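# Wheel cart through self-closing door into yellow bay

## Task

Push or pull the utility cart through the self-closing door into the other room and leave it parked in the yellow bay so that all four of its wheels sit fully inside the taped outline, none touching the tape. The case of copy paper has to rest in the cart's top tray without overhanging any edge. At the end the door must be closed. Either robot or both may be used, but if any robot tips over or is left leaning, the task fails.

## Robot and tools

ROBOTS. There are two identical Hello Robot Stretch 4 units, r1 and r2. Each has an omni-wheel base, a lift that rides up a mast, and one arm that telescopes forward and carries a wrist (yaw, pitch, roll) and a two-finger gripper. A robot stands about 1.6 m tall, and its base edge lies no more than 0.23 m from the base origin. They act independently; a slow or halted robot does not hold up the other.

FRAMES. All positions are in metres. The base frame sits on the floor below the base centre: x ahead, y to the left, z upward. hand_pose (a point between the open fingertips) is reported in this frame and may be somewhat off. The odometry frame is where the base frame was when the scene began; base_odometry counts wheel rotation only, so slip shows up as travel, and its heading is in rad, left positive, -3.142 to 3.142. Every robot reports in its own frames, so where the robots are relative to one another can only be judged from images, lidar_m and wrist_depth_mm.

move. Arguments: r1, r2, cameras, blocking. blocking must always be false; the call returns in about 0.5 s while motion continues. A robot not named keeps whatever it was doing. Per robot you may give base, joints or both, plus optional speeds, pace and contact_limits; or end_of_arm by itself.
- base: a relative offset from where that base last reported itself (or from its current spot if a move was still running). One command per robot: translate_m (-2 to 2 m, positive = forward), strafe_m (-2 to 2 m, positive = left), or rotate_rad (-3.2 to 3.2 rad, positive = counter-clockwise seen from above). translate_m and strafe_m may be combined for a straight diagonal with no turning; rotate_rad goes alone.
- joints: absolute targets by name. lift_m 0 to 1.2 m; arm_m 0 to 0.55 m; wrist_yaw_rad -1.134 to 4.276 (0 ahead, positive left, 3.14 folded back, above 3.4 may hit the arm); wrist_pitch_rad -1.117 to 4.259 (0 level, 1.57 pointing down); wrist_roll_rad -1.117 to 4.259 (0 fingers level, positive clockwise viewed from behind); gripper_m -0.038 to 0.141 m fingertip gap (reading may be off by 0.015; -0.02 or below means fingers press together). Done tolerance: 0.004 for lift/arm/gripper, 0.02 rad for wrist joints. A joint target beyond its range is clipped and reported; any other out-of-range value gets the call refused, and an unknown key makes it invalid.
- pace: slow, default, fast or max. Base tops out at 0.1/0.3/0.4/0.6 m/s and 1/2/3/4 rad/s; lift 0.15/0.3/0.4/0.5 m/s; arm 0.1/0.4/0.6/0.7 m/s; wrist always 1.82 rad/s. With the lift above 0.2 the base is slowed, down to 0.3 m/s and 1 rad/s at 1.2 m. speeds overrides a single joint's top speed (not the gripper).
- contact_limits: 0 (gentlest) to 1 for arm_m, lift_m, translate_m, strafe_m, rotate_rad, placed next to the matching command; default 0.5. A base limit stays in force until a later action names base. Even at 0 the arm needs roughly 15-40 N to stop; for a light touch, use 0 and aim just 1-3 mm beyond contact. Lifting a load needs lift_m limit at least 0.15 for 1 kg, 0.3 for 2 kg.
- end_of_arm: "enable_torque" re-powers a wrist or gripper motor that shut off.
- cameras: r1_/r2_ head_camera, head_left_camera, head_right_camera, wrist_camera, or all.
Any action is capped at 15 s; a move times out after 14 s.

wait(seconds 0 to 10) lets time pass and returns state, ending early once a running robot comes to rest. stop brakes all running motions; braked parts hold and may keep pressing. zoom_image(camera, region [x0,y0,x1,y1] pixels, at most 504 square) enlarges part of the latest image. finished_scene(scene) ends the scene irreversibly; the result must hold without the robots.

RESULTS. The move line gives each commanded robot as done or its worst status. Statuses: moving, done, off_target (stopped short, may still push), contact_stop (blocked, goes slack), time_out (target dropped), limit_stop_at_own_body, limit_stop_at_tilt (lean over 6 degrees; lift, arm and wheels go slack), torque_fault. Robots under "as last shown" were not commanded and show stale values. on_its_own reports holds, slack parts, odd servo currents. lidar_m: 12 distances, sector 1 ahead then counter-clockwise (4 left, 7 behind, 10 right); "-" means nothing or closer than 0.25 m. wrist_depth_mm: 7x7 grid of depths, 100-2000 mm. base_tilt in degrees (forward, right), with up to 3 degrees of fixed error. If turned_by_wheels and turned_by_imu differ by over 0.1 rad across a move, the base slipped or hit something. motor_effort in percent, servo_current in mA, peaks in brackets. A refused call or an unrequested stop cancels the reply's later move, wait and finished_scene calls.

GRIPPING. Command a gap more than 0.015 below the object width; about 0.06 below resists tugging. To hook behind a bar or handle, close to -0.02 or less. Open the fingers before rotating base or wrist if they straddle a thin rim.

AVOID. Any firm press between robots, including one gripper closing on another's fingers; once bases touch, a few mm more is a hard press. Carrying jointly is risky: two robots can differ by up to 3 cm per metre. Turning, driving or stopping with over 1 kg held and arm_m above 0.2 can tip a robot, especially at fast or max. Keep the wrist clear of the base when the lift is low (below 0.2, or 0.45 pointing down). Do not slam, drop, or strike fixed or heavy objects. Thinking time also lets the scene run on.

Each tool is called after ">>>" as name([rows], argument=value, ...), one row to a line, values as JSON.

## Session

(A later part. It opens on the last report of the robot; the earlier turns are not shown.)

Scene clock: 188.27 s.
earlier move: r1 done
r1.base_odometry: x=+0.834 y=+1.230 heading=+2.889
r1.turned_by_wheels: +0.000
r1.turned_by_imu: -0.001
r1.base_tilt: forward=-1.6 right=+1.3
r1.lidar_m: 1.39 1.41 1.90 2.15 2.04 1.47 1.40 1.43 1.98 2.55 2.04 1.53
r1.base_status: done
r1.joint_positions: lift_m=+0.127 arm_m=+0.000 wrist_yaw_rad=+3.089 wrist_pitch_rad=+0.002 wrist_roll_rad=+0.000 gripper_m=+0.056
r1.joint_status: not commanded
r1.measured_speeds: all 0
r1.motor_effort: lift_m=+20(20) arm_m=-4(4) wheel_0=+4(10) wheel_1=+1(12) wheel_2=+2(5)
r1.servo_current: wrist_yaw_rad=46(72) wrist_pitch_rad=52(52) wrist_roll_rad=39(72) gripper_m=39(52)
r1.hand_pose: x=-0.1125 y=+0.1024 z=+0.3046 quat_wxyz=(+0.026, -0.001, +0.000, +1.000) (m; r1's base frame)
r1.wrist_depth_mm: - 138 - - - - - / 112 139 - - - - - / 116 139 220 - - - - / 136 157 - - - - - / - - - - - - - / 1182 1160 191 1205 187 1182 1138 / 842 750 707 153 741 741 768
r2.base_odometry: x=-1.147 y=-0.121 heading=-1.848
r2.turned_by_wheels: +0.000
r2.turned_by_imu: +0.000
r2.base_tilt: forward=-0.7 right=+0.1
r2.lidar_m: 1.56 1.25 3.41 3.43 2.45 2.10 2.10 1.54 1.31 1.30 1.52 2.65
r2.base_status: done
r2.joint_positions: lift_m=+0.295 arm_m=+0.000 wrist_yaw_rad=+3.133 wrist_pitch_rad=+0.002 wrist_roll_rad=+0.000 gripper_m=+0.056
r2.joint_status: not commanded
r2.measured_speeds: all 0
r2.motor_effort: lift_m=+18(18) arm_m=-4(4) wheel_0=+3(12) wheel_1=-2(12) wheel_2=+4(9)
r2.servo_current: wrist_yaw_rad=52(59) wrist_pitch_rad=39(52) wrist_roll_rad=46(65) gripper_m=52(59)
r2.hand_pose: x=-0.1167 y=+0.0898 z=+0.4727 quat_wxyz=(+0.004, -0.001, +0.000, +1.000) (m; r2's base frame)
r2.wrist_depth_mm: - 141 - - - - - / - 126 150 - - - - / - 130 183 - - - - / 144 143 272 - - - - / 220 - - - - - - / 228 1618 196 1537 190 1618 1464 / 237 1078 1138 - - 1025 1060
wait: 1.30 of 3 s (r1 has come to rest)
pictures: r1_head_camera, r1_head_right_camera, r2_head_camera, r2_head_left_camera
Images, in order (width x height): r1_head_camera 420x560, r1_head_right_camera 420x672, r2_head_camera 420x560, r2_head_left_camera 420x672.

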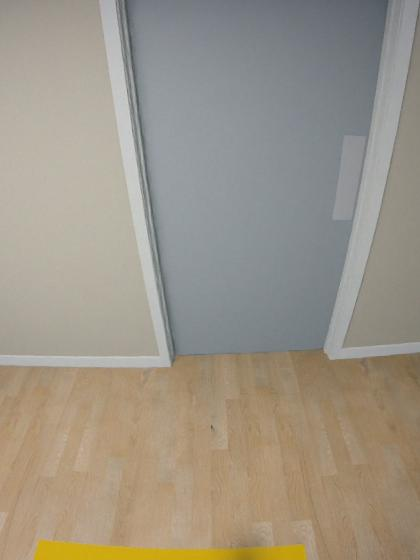

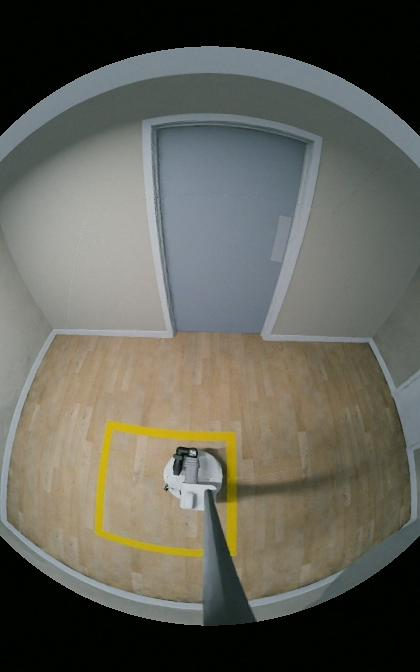

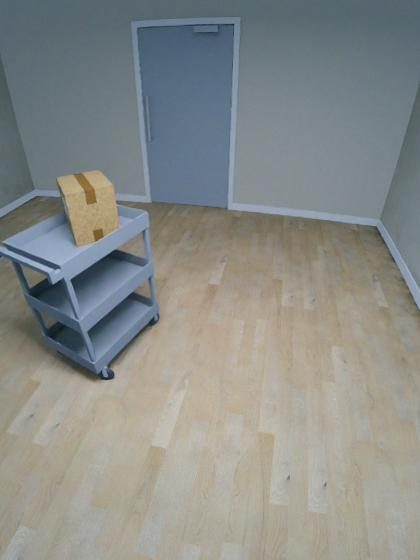

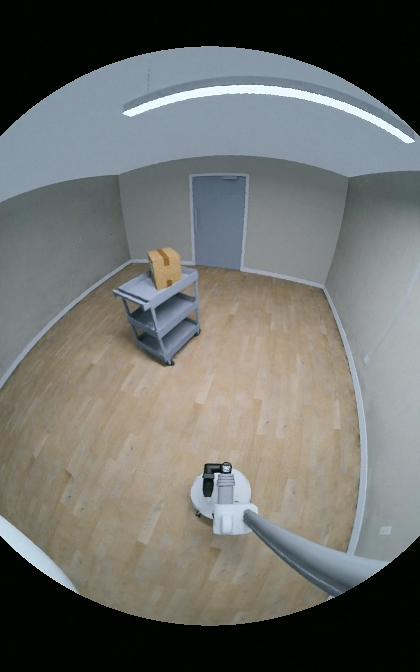

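>>> move(r1={"base": {"strafe_m": -0.55}, "joints": {"lift_m": 0.9, "wrist_yaw_rad": 0.0, "gripper_m": -0.01}}, r2={"base": {"translate_m": 1.9, "strafe_m": -0.57}}, blocking=false)

>>> wait(seconds=4)

>>> wait(seconds=5, cameras=["r1_head_camera", "r1_wrist_camera", "r2_head_camera", "r2_head_left_camera"])

Scene clock: 301.50 s.
move: r1 moving; r2 moving
r1.base_odometry: x=+0.843 y=+1.265 heading=+2.889
r1.turned_by_wheels: +0.000
r1.turned_by_imu: +0.000
r1.base_tilt: forward=-1.6 right=+1.3
r1.lidar_m: 1.45 1.43 1.90 2.17 2.07 1.49 1.38 1.43 1.98 2.50 2.02 1.52
r1.base_status: strafe_m moving
r1.joint_positions: lift_m=+0.164 arm_m=+0.000 wrist_yaw_rad=+2.503 wrist_pitch_rad=+0.002 wrist_roll_rad=+0.000 gripper_m=+0.037
r1.joint_status: lift_m moving; wrist_yaw_rad moving; gripper_m moving
r1.measured_speeds: translate_m=+0.000 strafe_m=-0.140 rotate_rad=+0.002 lift_m=+0.146 arm_m=+0.000 wrist_yaw_rad=-1.817 wrist_pitch_rad=+0.000 wrist_roll_rad=+0.000
r1.motor_effort: lift_m=+26(29) arm_m=-4(4) wheel_0=+9(12) wheel_1=-8(10) wheel_2=+0(2)
r1.servo_current: wrist_yaw_rad=85(130) wrist_pitch_rad=46(46) wrist_roll_rad=52(72) gripper_m=104(104)
r1.hand_pose: x=-0.0084 y=+0.2421 z=+0.3421 quat_wxyz=(+0.314, -0.001, +0.000, +0.949) (m; r1's base frame)
r1.wrist_depth_mm: - - - - - - - / - - - - - - - / - - - - - - - / - - - - - - - / - - - - - - - / 1160 1182 194 1281 187 1281 1255 / 917 820 820 145 182 917 866
r2.base_odometry: x=-1.165 y=-0.149 heading=-1.847
r2.turned_by_wheels: +0.000
r2.turned_by_imu: +0.001
r2.base_tilt: forward=-0.7 right=+0.1
r2.lidar_m: 1.53 1.28 3.43 3.42 2.47 2.14 2.14 1.53 1.28 1.31 1.52 2.62
r2.base_status: translate_m moving; strafe_m moving
r2.joint_positions: lift_m=+0.295 arm_m=+0.000 wrist_yaw_rad=+3.133 wrist_pitch_rad=+0.002 wrist_roll_rad=+0.000 gripper_m=+0.056
r2.joint_status: not commanded
r2.measured_speeds: translate_m=+0.121 strafe_m=-0.036 rotate_rad=-0.002 lift_m=+0.000 arm_m=+0.000 wrist_yaw_rad=+0.000 wrist_pitch_rad=+0.000 wrist_roll_rad=+0.000
r2.motor_effort: lift_m=+18(18) arm_m=-4(4) wheel_0=+10(12) wheel_1=+4(7) wheel_2=-11(13)
r2.servo_current: wrist_yaw_rad=33(65) wrist_pitch_rad=39(46) wrist_roll_rad=39(52) gripper_m=52(52)
r2.hand_pose: x=-0.1167 y=+0.0898 z=+0.4727 quat_wxyz=(+0.004, -0.001, +0.000, +1.000) (m; r2's base frame)
r2.wrist_depth_mm: - 141 - - - - - / - 126 149 - - - - / - 129 183 - - - - / 144 143 271 - - - - / 220 - - - - - - / 227 1576 196 1537 190 1618 1464 / 236 1060 1160 - - 1042 1060
pictures: none

Scene clock: 304.87 s.
earlier move: r1 done; r2 moving
r1.base_odometry: x=+0.972 y=+1.763 heading=+2.889
r1.turned_by_wheels: +0.000
r1.turned_by_imu: -0.004
r1.base_tilt: forward=-1.6 right=+1.3
r1.lidar_m: 1.41 1.51 1.94 2.69 2.03 1.47 1.38 1.42 1.93 1.97 2.03 1.46
r1.base_status: done
r1.joint_positions: lift_m=+0.899 arm_m=+0.000 wrist_yaw_rad=+0.003 wrist_pitch_rad=+0.002 wrist_roll_rad=+0.000 gripper_m=-0.009
r1.joint_status: all done
r1.measured_speeds: all 0
r1.motor_effort: lift_m=+25(29) arm_m=-4(4) wheel_0=+0(12) wheel_1=-1(10) wheel_2=+0(2)
r1.servo_current: wrist_yaw_rad=39(130) wrist_pitch_rad=46(52) wrist_roll_rad=46(72) gripper_m=46(124)
r1.hand_pose: x=+0.4596 y=-0.0866 z=+1.0771 quat_wxyz=(+1.000, +0.000, +0.001, +0.001) (m; r1's base frame)
r1.wrist_depth_mm: - - - - - - - / - - - - - - - / - - - 1281 - - - / - - - 1255 - - - / - - - 1281 - - - / - - 185 195 - - - / - - 163 151 142 - -
r2.base_odometry: x=-1.679 y=-0.954 heading=-1.847
r2.turned_by_wheels: +0.000
r2.turned_by_imu: +0.002
r2.base_tilt: forward=-0.7 right=+0.1
r2.lidar_m: 2.72 0.87 0.82 0.86 3.59 3.10 2.64 1.47 1.28 1.27 1.48 2.58
r2.base_status: translate_m moving; strafe_m moving
r2.joint_positions: lift_m=+0.295 arm_m=+0.000 wrist_yaw_rad=+3.133 wrist_pitch_rad=+0.002 wrist_roll_rad=+0.000 gripper_m=+0.056
r2.joint_status: not commanded
r2.measured_speeds: translate_m=+0.287 strafe_m=-0.088 rotate_rad=+0.004 lift_m=+0.000 arm_m=+0.000 wrist_yaw_rad=+0.000 wrist_pitch_rad=+0.000 wrist_roll_rad=+0.000
r2.motor_effort: lift_m=+18(18) arm_m=-4(4) wheel_0=+4(12) wheel_1=+4(8) wheel_2=-8(14)
r2.servo_current: wrist_yaw_rad=46(65) wrist_pitch_rad=39(46) wrist_roll_rad=52(59) gripper_m=39(59)
r2.hand_pose: x=-0.1167 y=+0.0898 z=+0.4727 quat_wxyz=(+0.004, -0.001, +0.000, +1.000) (m; r2's base frame)
r2.wrist_depth_mm: - 141 - - - - - / - 126 150 - - - - / - 130 183 - - - - / 144 143 272 - - - - / 220 - - - - - - / 227 1576 196 1576 189 1576 1430 / 225 1060 1160 - - 1042 1060
wait: 3.37 of 4 s (r1 has come to rest)
pictures: none

Scene clock: 309.07 s.
earlier move: r2 done
r1.base_odometry: x=+0.972 y=+1.763 heading=+2.889
r1.turned_by_wheels: +0.000
r1.turned_by_imu: +0.000
r1.base_tilt: forward=-1.6 right=+1.3
r1.lidar_m: 1.40 1.52 1.96 2.69 2.05 1.45 1.39 1.42 1.95 1.97 2.06 1.47
r1.base_status: done
r1.joint_positions: lift_m=+0.899 arm_m=+0.000 wrist_yaw_rad=+0.003 wrist_pitch_rad=+0.002 wrist_roll_rad=+0.000 gripper_m=-0.009
r1.joint_status: all done
r1.measured_speeds: all 0
r1.motor_effort: lift_m=+25(29) arm_m=-4(4) wheel_0=+0(12) wheel_1=-1(10) wheel_2=+0(2)
r1.servo_current: wrist_yaw_rad=52(130) wrist_pitch_rad=46(52) wrist_roll_rad=39(78) gripper_m=39(124)
r1.hand_pose: x=+0.4596 y=-0.0866 z=+1.0771 quat_wxyz=(+1.000, +0.000, +0.001, +0.001) (m; r1's base frame)
r1.wrist_depth_mm: - - - - - - - / - - - - - - - / - - - 1229 - - - / - - - 1255 - - - / - - - 1229 - - - / - - 185 194 - - - / - - 163 151 142 - -
r2.base_odometry: x=-2.214 y=-1.793 heading=-1.847
r2.turned_by_wheels: +0.000
r2.turned_by_imu: +0.002
r2.base_tilt: forward=-0.7 right=+0.1
r2.lidar_m: 1.74 2.03 3.49 0.86 0.87 4.05 2.54 1.45 1.24 1.24 1.45 1.75
r2.base_status: done
r2.joint_positions: lift_m=+0.295 arm_m=+0.000 wrist_yaw_rad=+3.133 wrist_pitch_rad=+0.002 wrist_roll_rad=+0.000 gripper_m=+0.056
r2.joint_status: not commanded
r2.measured_speeds: all 0
r2.motor_effort: lift_m=+18(18) arm_m=-4(4) wheel_0=+2(12) wheel_1=+2(8) wheel_2=-3(14)
r2.servo_current: wrist_yaw_rad=39(65) wrist_pitch_rad=39(52) wrist_roll_rad=46(65) gripper_m=52(59)
r2.hand_pose: x=-0.1167 y=+0.0898 z=+0.4727 quat_wxyz=(+0.004, -0.001, +0.000, +1.000) (m; r2's base frame)
r2.wrist_depth_mm: - 141 - - - - - / - 126 151 - - - - / - 130 185 - - - - / 144 143 264 - - - - / 220 - - - - - - / 220 1576 196 1537 190 1576 1464 / 226 1078 1160 - - 1060 1060
wait: 4.20 of 5 s (r2 has come to rest)
pictures: r1_head_camera, r1_wrist_camera, r2_head_camera, r2_head_left_camera
Images, in order (width x height): r1_head_camera 420x560, r1_wrist_camera 616x392, r2_head_camera 420x560, r2_head_left_camera 420x672.

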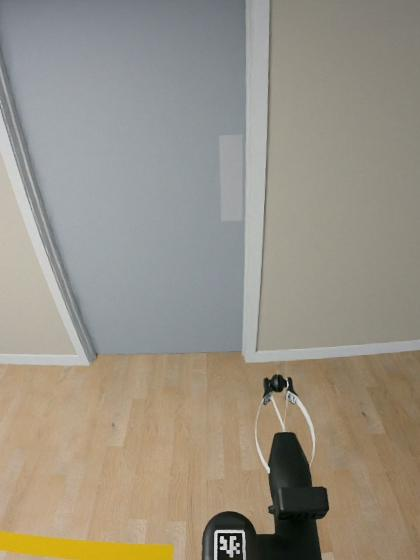

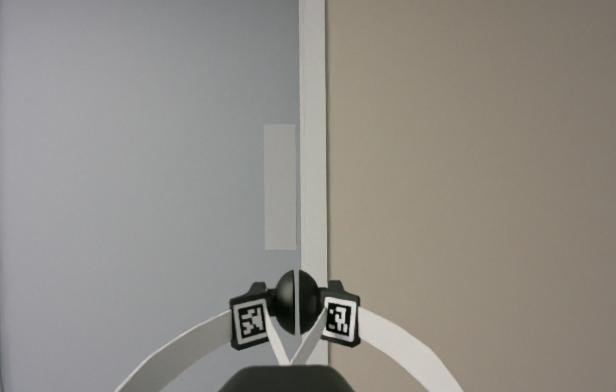

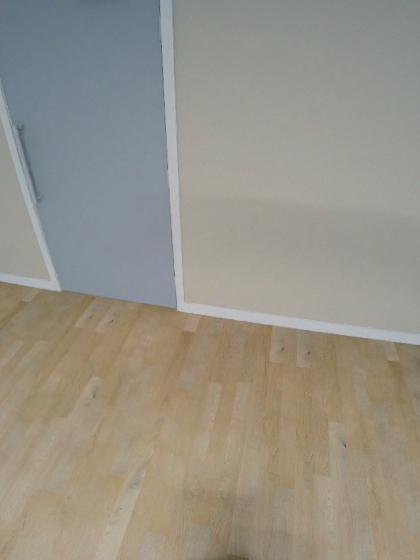

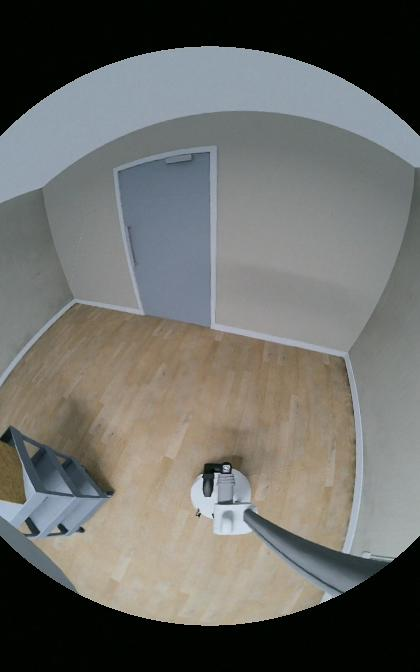

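>>> move(r1={"base": {"rotate_rad": 0.039}}, r2={"base": {"rotate_rad": 1.015}, "joints": {"lift_m": 0.87, "wrist_yaw_rad": 0.0, "gripper_m": 0.12}}, blocking=false)

>>> wait(seconds=2)

>>> move(r1={"base": {"translate_m": 0.9, "strafe_m": 0.14}}, blocking=false)

>>> wait(seconds=3)

>>> wait(seconds=5, cameras=["r1_head_camera", "r1_wrist_camera", "r2_head_camera", "r2_head_left_camera", "r2_head_right_camera"])

>>> zoom_image(camera="r2_head_left_camera", region=[20, 250, 280, 480])

Scene clock: 367.27 s.
move: r1 moving; r2 moving
r1.base_odometry: x=+0.972 y=+1.763 heading=+2.928
r1.turned_by_wheels: +0.039
r1.turned_by_imu: +0.039
r1.base_tilt: forward=-1.6 right=+1.3
r1.lidar_m: 1.38 1.53 2.03 2.69 1.96 1.40 1.37 1.44 2.04 1.98 1.96 1.45
r1.base_status: rotate_rad moving
r1.joint_positions: lift_m=+0.899 arm_m=+0.000 wrist_yaw_rad=+0.003 wrist_pitch_rad=+0.002 wrist_roll_rad=+0.000 gripper_m=-0.009
r1.joint_status: not commanded
r1.measured_speeds: all 0
r1.motor_effort: lift_m=+25(25) arm_m=-4(4) wheel_0=-2(7) wheel_1=-2(6) wheel_2=-2(5)
r1.servo_current: wrist_yaw_rad=59(65) wrist_pitch_rad=39(46) wrist_roll_rad=52(65) gripper_m=52(52)
r1.hand_pose: x=+0.4595 y=-0.0867 z=+1.0771 quat_wxyz=(+1.000, +0.000, +0.001, +0.001) (m; r1's base frame)
r1.wrist_depth_mm: - - - 1255 - - - / 1281 - - 1229 - - - / 1255 - - 1255 - - - / 1281 - - 1255 - - - / 1281 - - 1255 - - - / 1281 - 184 195 - - - / - - 163 135 141 - -
r2.base_odometry: x=-2.214 y=-1.793 heading=-1.596
r2.turned_by_wheels: +0.251
r2.turned_by_imu: +0.245
r2.base_tilt: forward=-0.7 right=+0.1
r2.lidar_m: 1.81 2.44 1.18 0.82 1.20 4.06 1.81 1.29 1.23 1.30 1.77 1.73
r2.base_status: rotate_rad moving
r2.joint_positions: lift_m=+0.333 arm_m=+0.000 wrist_yaw_rad=+2.568 wrist_pitch_rad=+0.002 wrist_roll_rad=+0.000 gripper_m=+0.075
r2.joint_status: lift_m moving; wrist_yaw_rad moving; gripper_m moving
r2.measured_speeds: translate_m=+0.000 strafe_m=-0.001 rotate_rad=+0.975 lift_m=+0.146 arm_m=+0.000 wrist_yaw_rad=-1.746 wrist_pitch_rad=+0.000 wrist_roll_rad=+0.000
r2.motor_effort: lift_m=+21(26) arm_m=-4(4) wheel_0=-7(9) wheel_1=-9(10) wheel_2=-10(11)
r2.servo_current: wrist_yaw_rad=111(130) wrist_pitch_rad=39(46) wrist_roll_rad=46(59) gripper_m=78(104)
r2.hand_pose: x=-0.0240 y=+0.2298 z=+0.5103 quat_wxyz=(+0.283, -0.001, +0.000, +0.959) (m; r2's base frame)
r2.wrist_depth_mm: - - - - - - - / - - - - - - - / - - - - - - - / - - - - - - - / - - - - - - - / 1661 1661 190 1618 190 1756 1430 / 1182 1138 1229 - 1182 1098 1008
pictures: none

Scene clock: 367.33 s.
earlier move: r1 done; r2 moving
r1.base_odometry: x=+0.972 y=+1.763 heading=+2.928
r1.turned_by_wheels: +0.000
r1.turned_by_imu: +0.000
r1.base_tilt: forward=-1.6 right=+1.3
r1.lidar_m: 1.38 1.52 2.02 2.67 1.96 1.43 1.37 1.42 1.98 1.98 1.99 1.46
r1.base_status: done
r1.joint_positions: lift_m=+0.899 arm_m=+0.000 wrist_yaw_rad=+0.003 wrist_pitch_rad=+0.002 wrist_roll_rad=+0.000 gripper_m=-0.009
r1.joint_status: not commanded
r1.measured_speeds: all 0
r1.motor_effort: lift_m=+25(25) arm_m=-4(4) wheel_0=-3(7) wheel_1=-1(6) wheel_2=-1(5)
r1.servo_current: wrist_yaw_rad=52(65) wrist_pitch_rad=39(46) wrist_roll_rad=52(65) gripper_m=52(52)
r1.hand_pose: x=+0.4595 y=-0.0867 z=+1.0771 quat_wxyz=(+1.000, +0.000, +0.001, +0.001) (m; r1's base frame)
r1.wrist_depth_mm: - - - 1205 - - - / 1229 - - 1255 - - - / 1255 - - 1229 - - - / 1255 - - 1281 - - - / 1281 - - 1281 - - - / 1281 - 184 194 - - - / - - 163 135 142 - -
r2.base_odometry: x=-2.214 y=-1.793 heading=-1.525
r2.turned_by_wheels: +0.072
r2.turned_by_imu: +0.070
r2.base_tilt: forward=-0.7 right=+0.0
r2.lidar_m: 1.81 2.64 1.05 0.85 4.15 4.07 1.70 1.28 1.24 1.32 1.77 1.72
r2.base_status: rotate_rad moving
r2.joint_positions: lift_m=+0.343 arm_m=+0.000 wrist_yaw_rad=+2.452 wrist_pitch_rad=+0.002 wrist_roll_rad=+0.000 gripper_m=+0.081
r2.joint_status: lift_m moving; wrist_yaw_rad moving; gripper_m moving
r2.measured_speeds: translate_m=-0.001 strafe_m=+0.001 rotate_rad=+1.106 lift_m=+0.166 arm_m=+0.000 wrist_yaw_rad=-1.746 wrist_pitch_rad=+0.000 wrist_roll_rad=+0.000
r2.motor_effort: lift_m=+22(26) arm_m=-4(4) wheel_0=-6(9) wheel_1=-9(10) wheel_2=-11(11)
r2.servo_current: wrist_yaw_rad=91(130) wrist_pitch_rad=39(46) wrist_roll_rad=59(59) gripper_m=98(104)
r2.hand_pose: x=+0.0040 y=+0.2509 z=+0.5211 quat_wxyz=(+0.338, -0.001, +0.000, +0.941) (m; r2's base frame)
r2.wrist_depth_mm: - - - - - - - / - - - - - - - / - - - - - - - / - - - - - - - / - - - - - - - / 1708 1708 194 1661 194 1618 1098 / 1229 1160 1255 - 1205 1118 1025
wait: 0.07 of 2 s (r1 has come to rest)
pictures: none

Scene clock: 367.83 s.
earlier move: r2 moving
move: r1 moving
r1.base_odometry: x=+0.940 y=+1.765 heading=+2.928
r1.turned_by_wheels: +0.000
r1.turned_by_imu: +0.000
r1.base_tilt: forward=-1.6 right=+1.3
r1.lidar_m: 1.35 1.50 1.96 2.69 2.03 1.47 1.41 1.48 2.08 1.96 1.94 1.43
r1.base_status: translate_m moving; strafe_m moving
r1.joint_positions: lift_m=+0.899 arm_m=+0.000 wrist_yaw_rad=+0.003 wrist_pitch_rad=+0.002 wrist_roll_rad=+0.000 gripper_m=-0.009
r1.joint_status: not commanded
r1.measured_speeds: translate_m=+0.121 strafe_m=+0.019 rotate_rad=+0.002 lift_m=+0.000 arm_m=+0.000 wrist_yaw_rad=+0.000 wrist_pitch_rad=+0.000 wrist_roll_rad=+0.000
r1.motor_effort: lift_m=+25(25) arm_m=-4(4) wheel_0=+4(5) wheel_1=+6(7) wheel_2=-8(9)
r1.servo_current: wrist_yaw_rad=39(65) wrist_pitch_rad=39(52) wrist_roll_rad=39(65) gripper_m=52(52)
r1.hand_pose: x=+0.4595 y=-0.0867 z=+1.0771 quat_wxyz=(+1.000, +0.000, +0.001, +0.001) (m; r1's base frame)
r1.wrist_depth_mm: - - - 1229 - - - / 1205 - - 1255 - - - / 1205 - - 1205 - - - / 1229 - - 1229 - - - / 1229 - - 1255 - - - / - - 183 195 - - - / - - 163 135 142 - -
r2.base_odometry: x=-2.214 y=-1.793 heading=-0.959
r2.turned_by_wheels: +0.565
r2.turned_by_imu: +0.551
r2.base_tilt: forward=-0.7 right=+0.1
r2.lidar_m: 2.73 1.00 0.82 4.13 3.65 1.63 1.26 1.23 1.35 1.78 1.71 1.86
r2.base_status: rotate_rad moving
r2.joint_positions: lift_m=+0.466 arm_m=+0.000 wrist_yaw_rad=+1.583 wrist_pitch_rad=+0.002 wrist_roll_rad=+0.000 gripper_m=+0.116
r2.joint_status: lift_m moving; wrist_yaw_rad moving; gripper_m moving
r2.measured_speeds: translate_m=+0.000 strafe_m=+0.001 rotate_rad=+0.743 lift_m=+0.301 arm_m=+0.000 wrist_yaw_rad=-1.731 wrist_pitch_rad=+0.000 wrist_roll_rad=+0.000
r2.motor_effort: lift_m=+24(25) arm_m=-4(4) wheel_0=-2(10) wheel_1=-4(10) wheel_2=-5(12)
r2.servo_current: wrist_yaw_rad=104(137) wrist_pitch_rad=39(46) wrist_roll_rad=52(59) gripper_m=78(104)
r2.hand_pose: x=+0.2549 y=+0.2894 z=+0.6434 quat_wxyz=(+0.703, -0.001, +0.001, +0.711) (m; r2's base frame)
r2.wrist_depth_mm: - - - - - 741 683 / - - - - - 732 691 / - - - - - - - / - - - - - - - / - - - - - 603 - / - 1863 200 - 191 597 1756 / 1430 1366 1499 - - - -
pictures: none

Scene clock: 369.97 s.
earlier move: r1 moving; r2 done
r1.base_odometry: x=+0.360 y=+1.799 heading=+2.928
r1.turned_by_wheels: +0.000
r1.turned_by_imu: +0.000
r1.base_tilt: forward=-1.6 right=+1.3
r1.lidar_m: 0.85 0.92 1.13 2.59 2.72 2.06 1.97 2.09 2.20 2.11 1.15 0.84
r1.base_status: translate_m moving; strafe_m moving
r1.joint_positions: lift_m=+0.900 arm_m=+0.000 wrist_yaw_rad=+0.003 wrist_pitch_rad=+0.002 wrist_roll_rad=+0.000 gripper_m=-0.009
r1.joint_status: not commanded
r1.measured_speeds: translate_m=+0.296 strafe_m=+0.046 rotate_rad=-0.004 lift_m=+0.000 arm_m=+0.000 wrist_yaw_rad=+0.000 wrist_pitch_rad=+0.000 wrist_roll_rad=+0.000
r1.motor_effort: lift_m=+25(25) arm_m=-4(4) wheel_0=+5(8) wheel_1=+5(9) wheel_2=-5(10)
r1.servo_current: wrist_yaw_rad=46(65) wrist_pitch_rad=46(52) wrist_roll_rad=52(65) gripper_m=46(59)
r1.hand_pose: x=+0.4595 y=-0.0867 z=+1.0771 quat_wxyz=(+1.000, +0.000, +0.001, +0.001) (m; r1's base frame)
r1.wrist_depth_mm: - - - - 647 - - / - - - 661 654 - - / - - - 661 668 - - / - - - 668 661 - - / - - - 668 668 - - / - - 184 195 574 - - / - - 162 135 142 - -
r2.base_odometry: x=-2.214 y=-1.793 heading=-0.833
r2.turned_by_wheels: +0.126
r2.turned_by_imu: +0.123
r2.base_tilt: forward=-0.7 right=+0.1
r2.lidar_m: 3.30 0.88 0.84 4.07 2.70 1.51 1.25 1.24 1.42 1.75 1.73 2.00
r2.base_status: done
r2.joint_positions: lift_m=+0.870 arm_m=+0.000 wrist_yaw_rad=+0.003 wrist_pitch_rad=+0.002 wrist_roll_rad=+0.000 gripper_m=+0.120
r2.joint_status: all done
r2.measured_speeds: all 0
r2.motor_effort: lift_m=+21(28) arm_m=-4(4) wheel_0=-3(10) wheel_1=-2(10) wheel_2=-4(12)
r2.servo_current: wrist_yaw_rad=39(137) wrist_pitch_rad=39(46) wrist_roll_rad=46(59) gripper_m=52(104)
r2.hand_pose: x=+0.4596 y=-0.0866 z=+1.0475 quat_wxyz=(+1.000, +0.000, +0.001, +0.001) (m; r2's base frame)
r2.wrist_depth_mm: - - - - - - - / - - - - - - - / - - - - - - - / - - - - - - - / - - - - - - - / - - 201 - 199 - - / - - - - - - -
wait: 2.13 of 3 s (r2 has come to rest)
pictures: none

Scene clock: 371.83 s.
earlier move: r1 done
r1.base_odometry: x=+0.063 y=+1.817 heading=+2.928
r1.turned_by_wheels: +0.000
r1.turned_by_imu: +0.001
r1.base_tilt: forward=-1.6 right=+1.3
r1.lidar_m: 0.56 0.60 0.83 2.06 2.65 2.36 2.27 2.39 2.25 1.95 0.74 0.57
r1.base_status: done
r1.joint_positions: lift_m=+0.900 arm_m=+0.000 wrist_yaw_rad=+0.003 wrist_pitch_rad=+0.002 wrist_roll_rad=+0.000 gripper_m=-0.009
r1.joint_status: not commanded
r1.measured_speeds: all 0
r1.motor_effort: lift_m=+25(25) arm_m=-4(4) wheel_0=+3(8) wheel_1=+1(9) wheel_2=+0(10)
r1.servo_current: wrist_yaw_rad=33(72) wrist_pitch_rad=39(52) wrist_roll_rad=65(72) gripper_m=46(59)
r1.hand_pose: x=+0.4595 y=-0.0867 z=+1.0771 quat_wxyz=(+1.000, +0.000, +0.001, +0.001) (m; r1's base frame)
r1.wrist_depth_mm: 366 364 366 364 364 362 336 / 370 368 368 364 362 359 338 / 370 370 366 366 366 364 342 / 370 373 368 364 364 364 343 / 370 370 370 368 366 364 343 / 373 370 373 195 366 364 332 / 375 373 180 185 170 366 340
r2.base_odometry: x=-2.214 y=-1.793 heading=-0.833
r2.turned_by_wheels: +0.000
r2.turned_by_imu: +0.000
r2.base_tilt: forward=-0.7 right=+0.0
r2.lidar_m: 3.30 0.84 0.81 4.10 2.73 1.50 1.24 1.23 1.38 1.74 1.73 1.96
r2.base_status: done
r2.joint_positions: lift_m=+0.870 arm_m=+0.000 wrist_yaw_rad=+0.003 wrist_pitch_rad=+0.002 wrist_roll_rad=+0.000 gripper_m=+0.120
r2.joint_status: all done
r2.measured_speeds: all 0
r2.motor_effort: lift_m=+21(28) arm_m=-4(4) wheel_0=-4(10) wheel_1=-2(10) wheel_2=-4(12)
r2.servo_current: wrist_yaw_rad=52(137) wrist_pitch_rad=46(52) wrist_roll_rad=46(59) gripper_m=46(104)
r2.hand_pose: x=+0.4596 y=-0.0866 z=+1.0475 quat_wxyz=(+1.000, +0.000, +0.001, +0.001) (m; r2's base frame)
r2.wrist_depth_mm: - - - - - - - / - - - - - - - / - - - - - - - / - - - - - - - / - - - - - - - / - - 201 - 199 - - / - - - - - - -
wait: 1.87 of 5 s (r1 has come to rest)
pictures: r1_head_camera, r1_wrist_camera, r2_head_camera, r2_head_left_camera, r2_head_right_camera
Images, in order (width x height): r1_head_camera 420x560, r1_wrist_camera 616x392, r2_head_camera 420x560, r2_head_left_camera 420x672, r2_head_right_camera 420x672.

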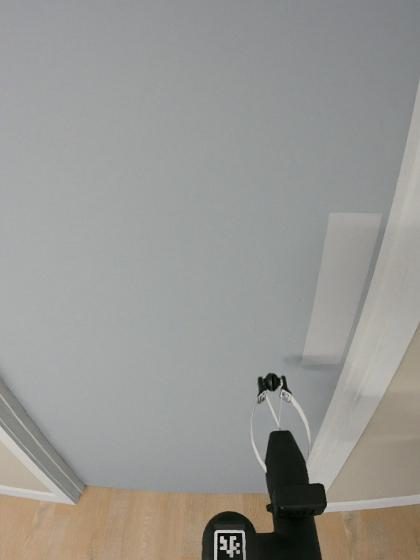

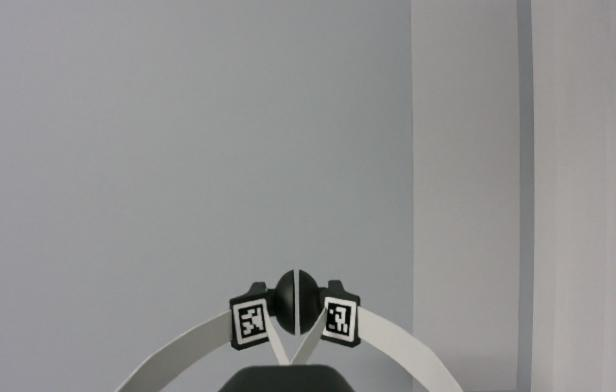

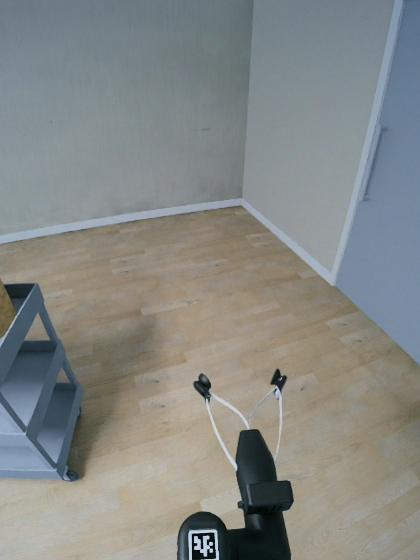

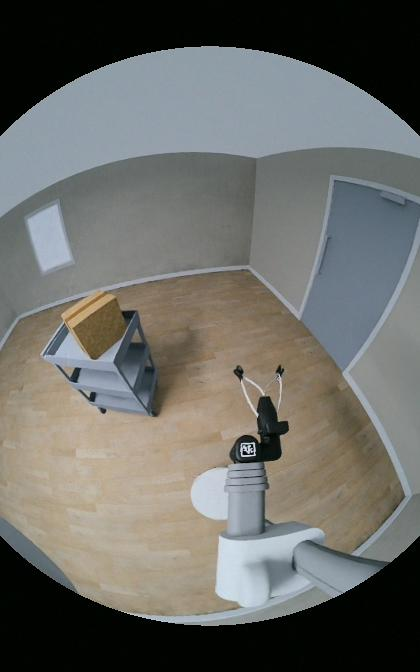

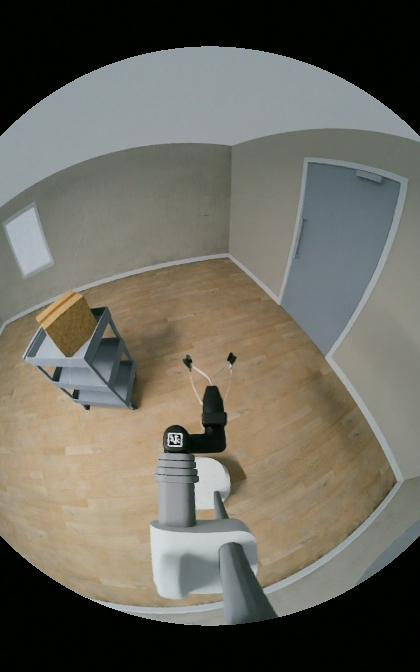

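Scaled by 1.938 from the camera's 420x672 image, which has a finer 600x960 frame.

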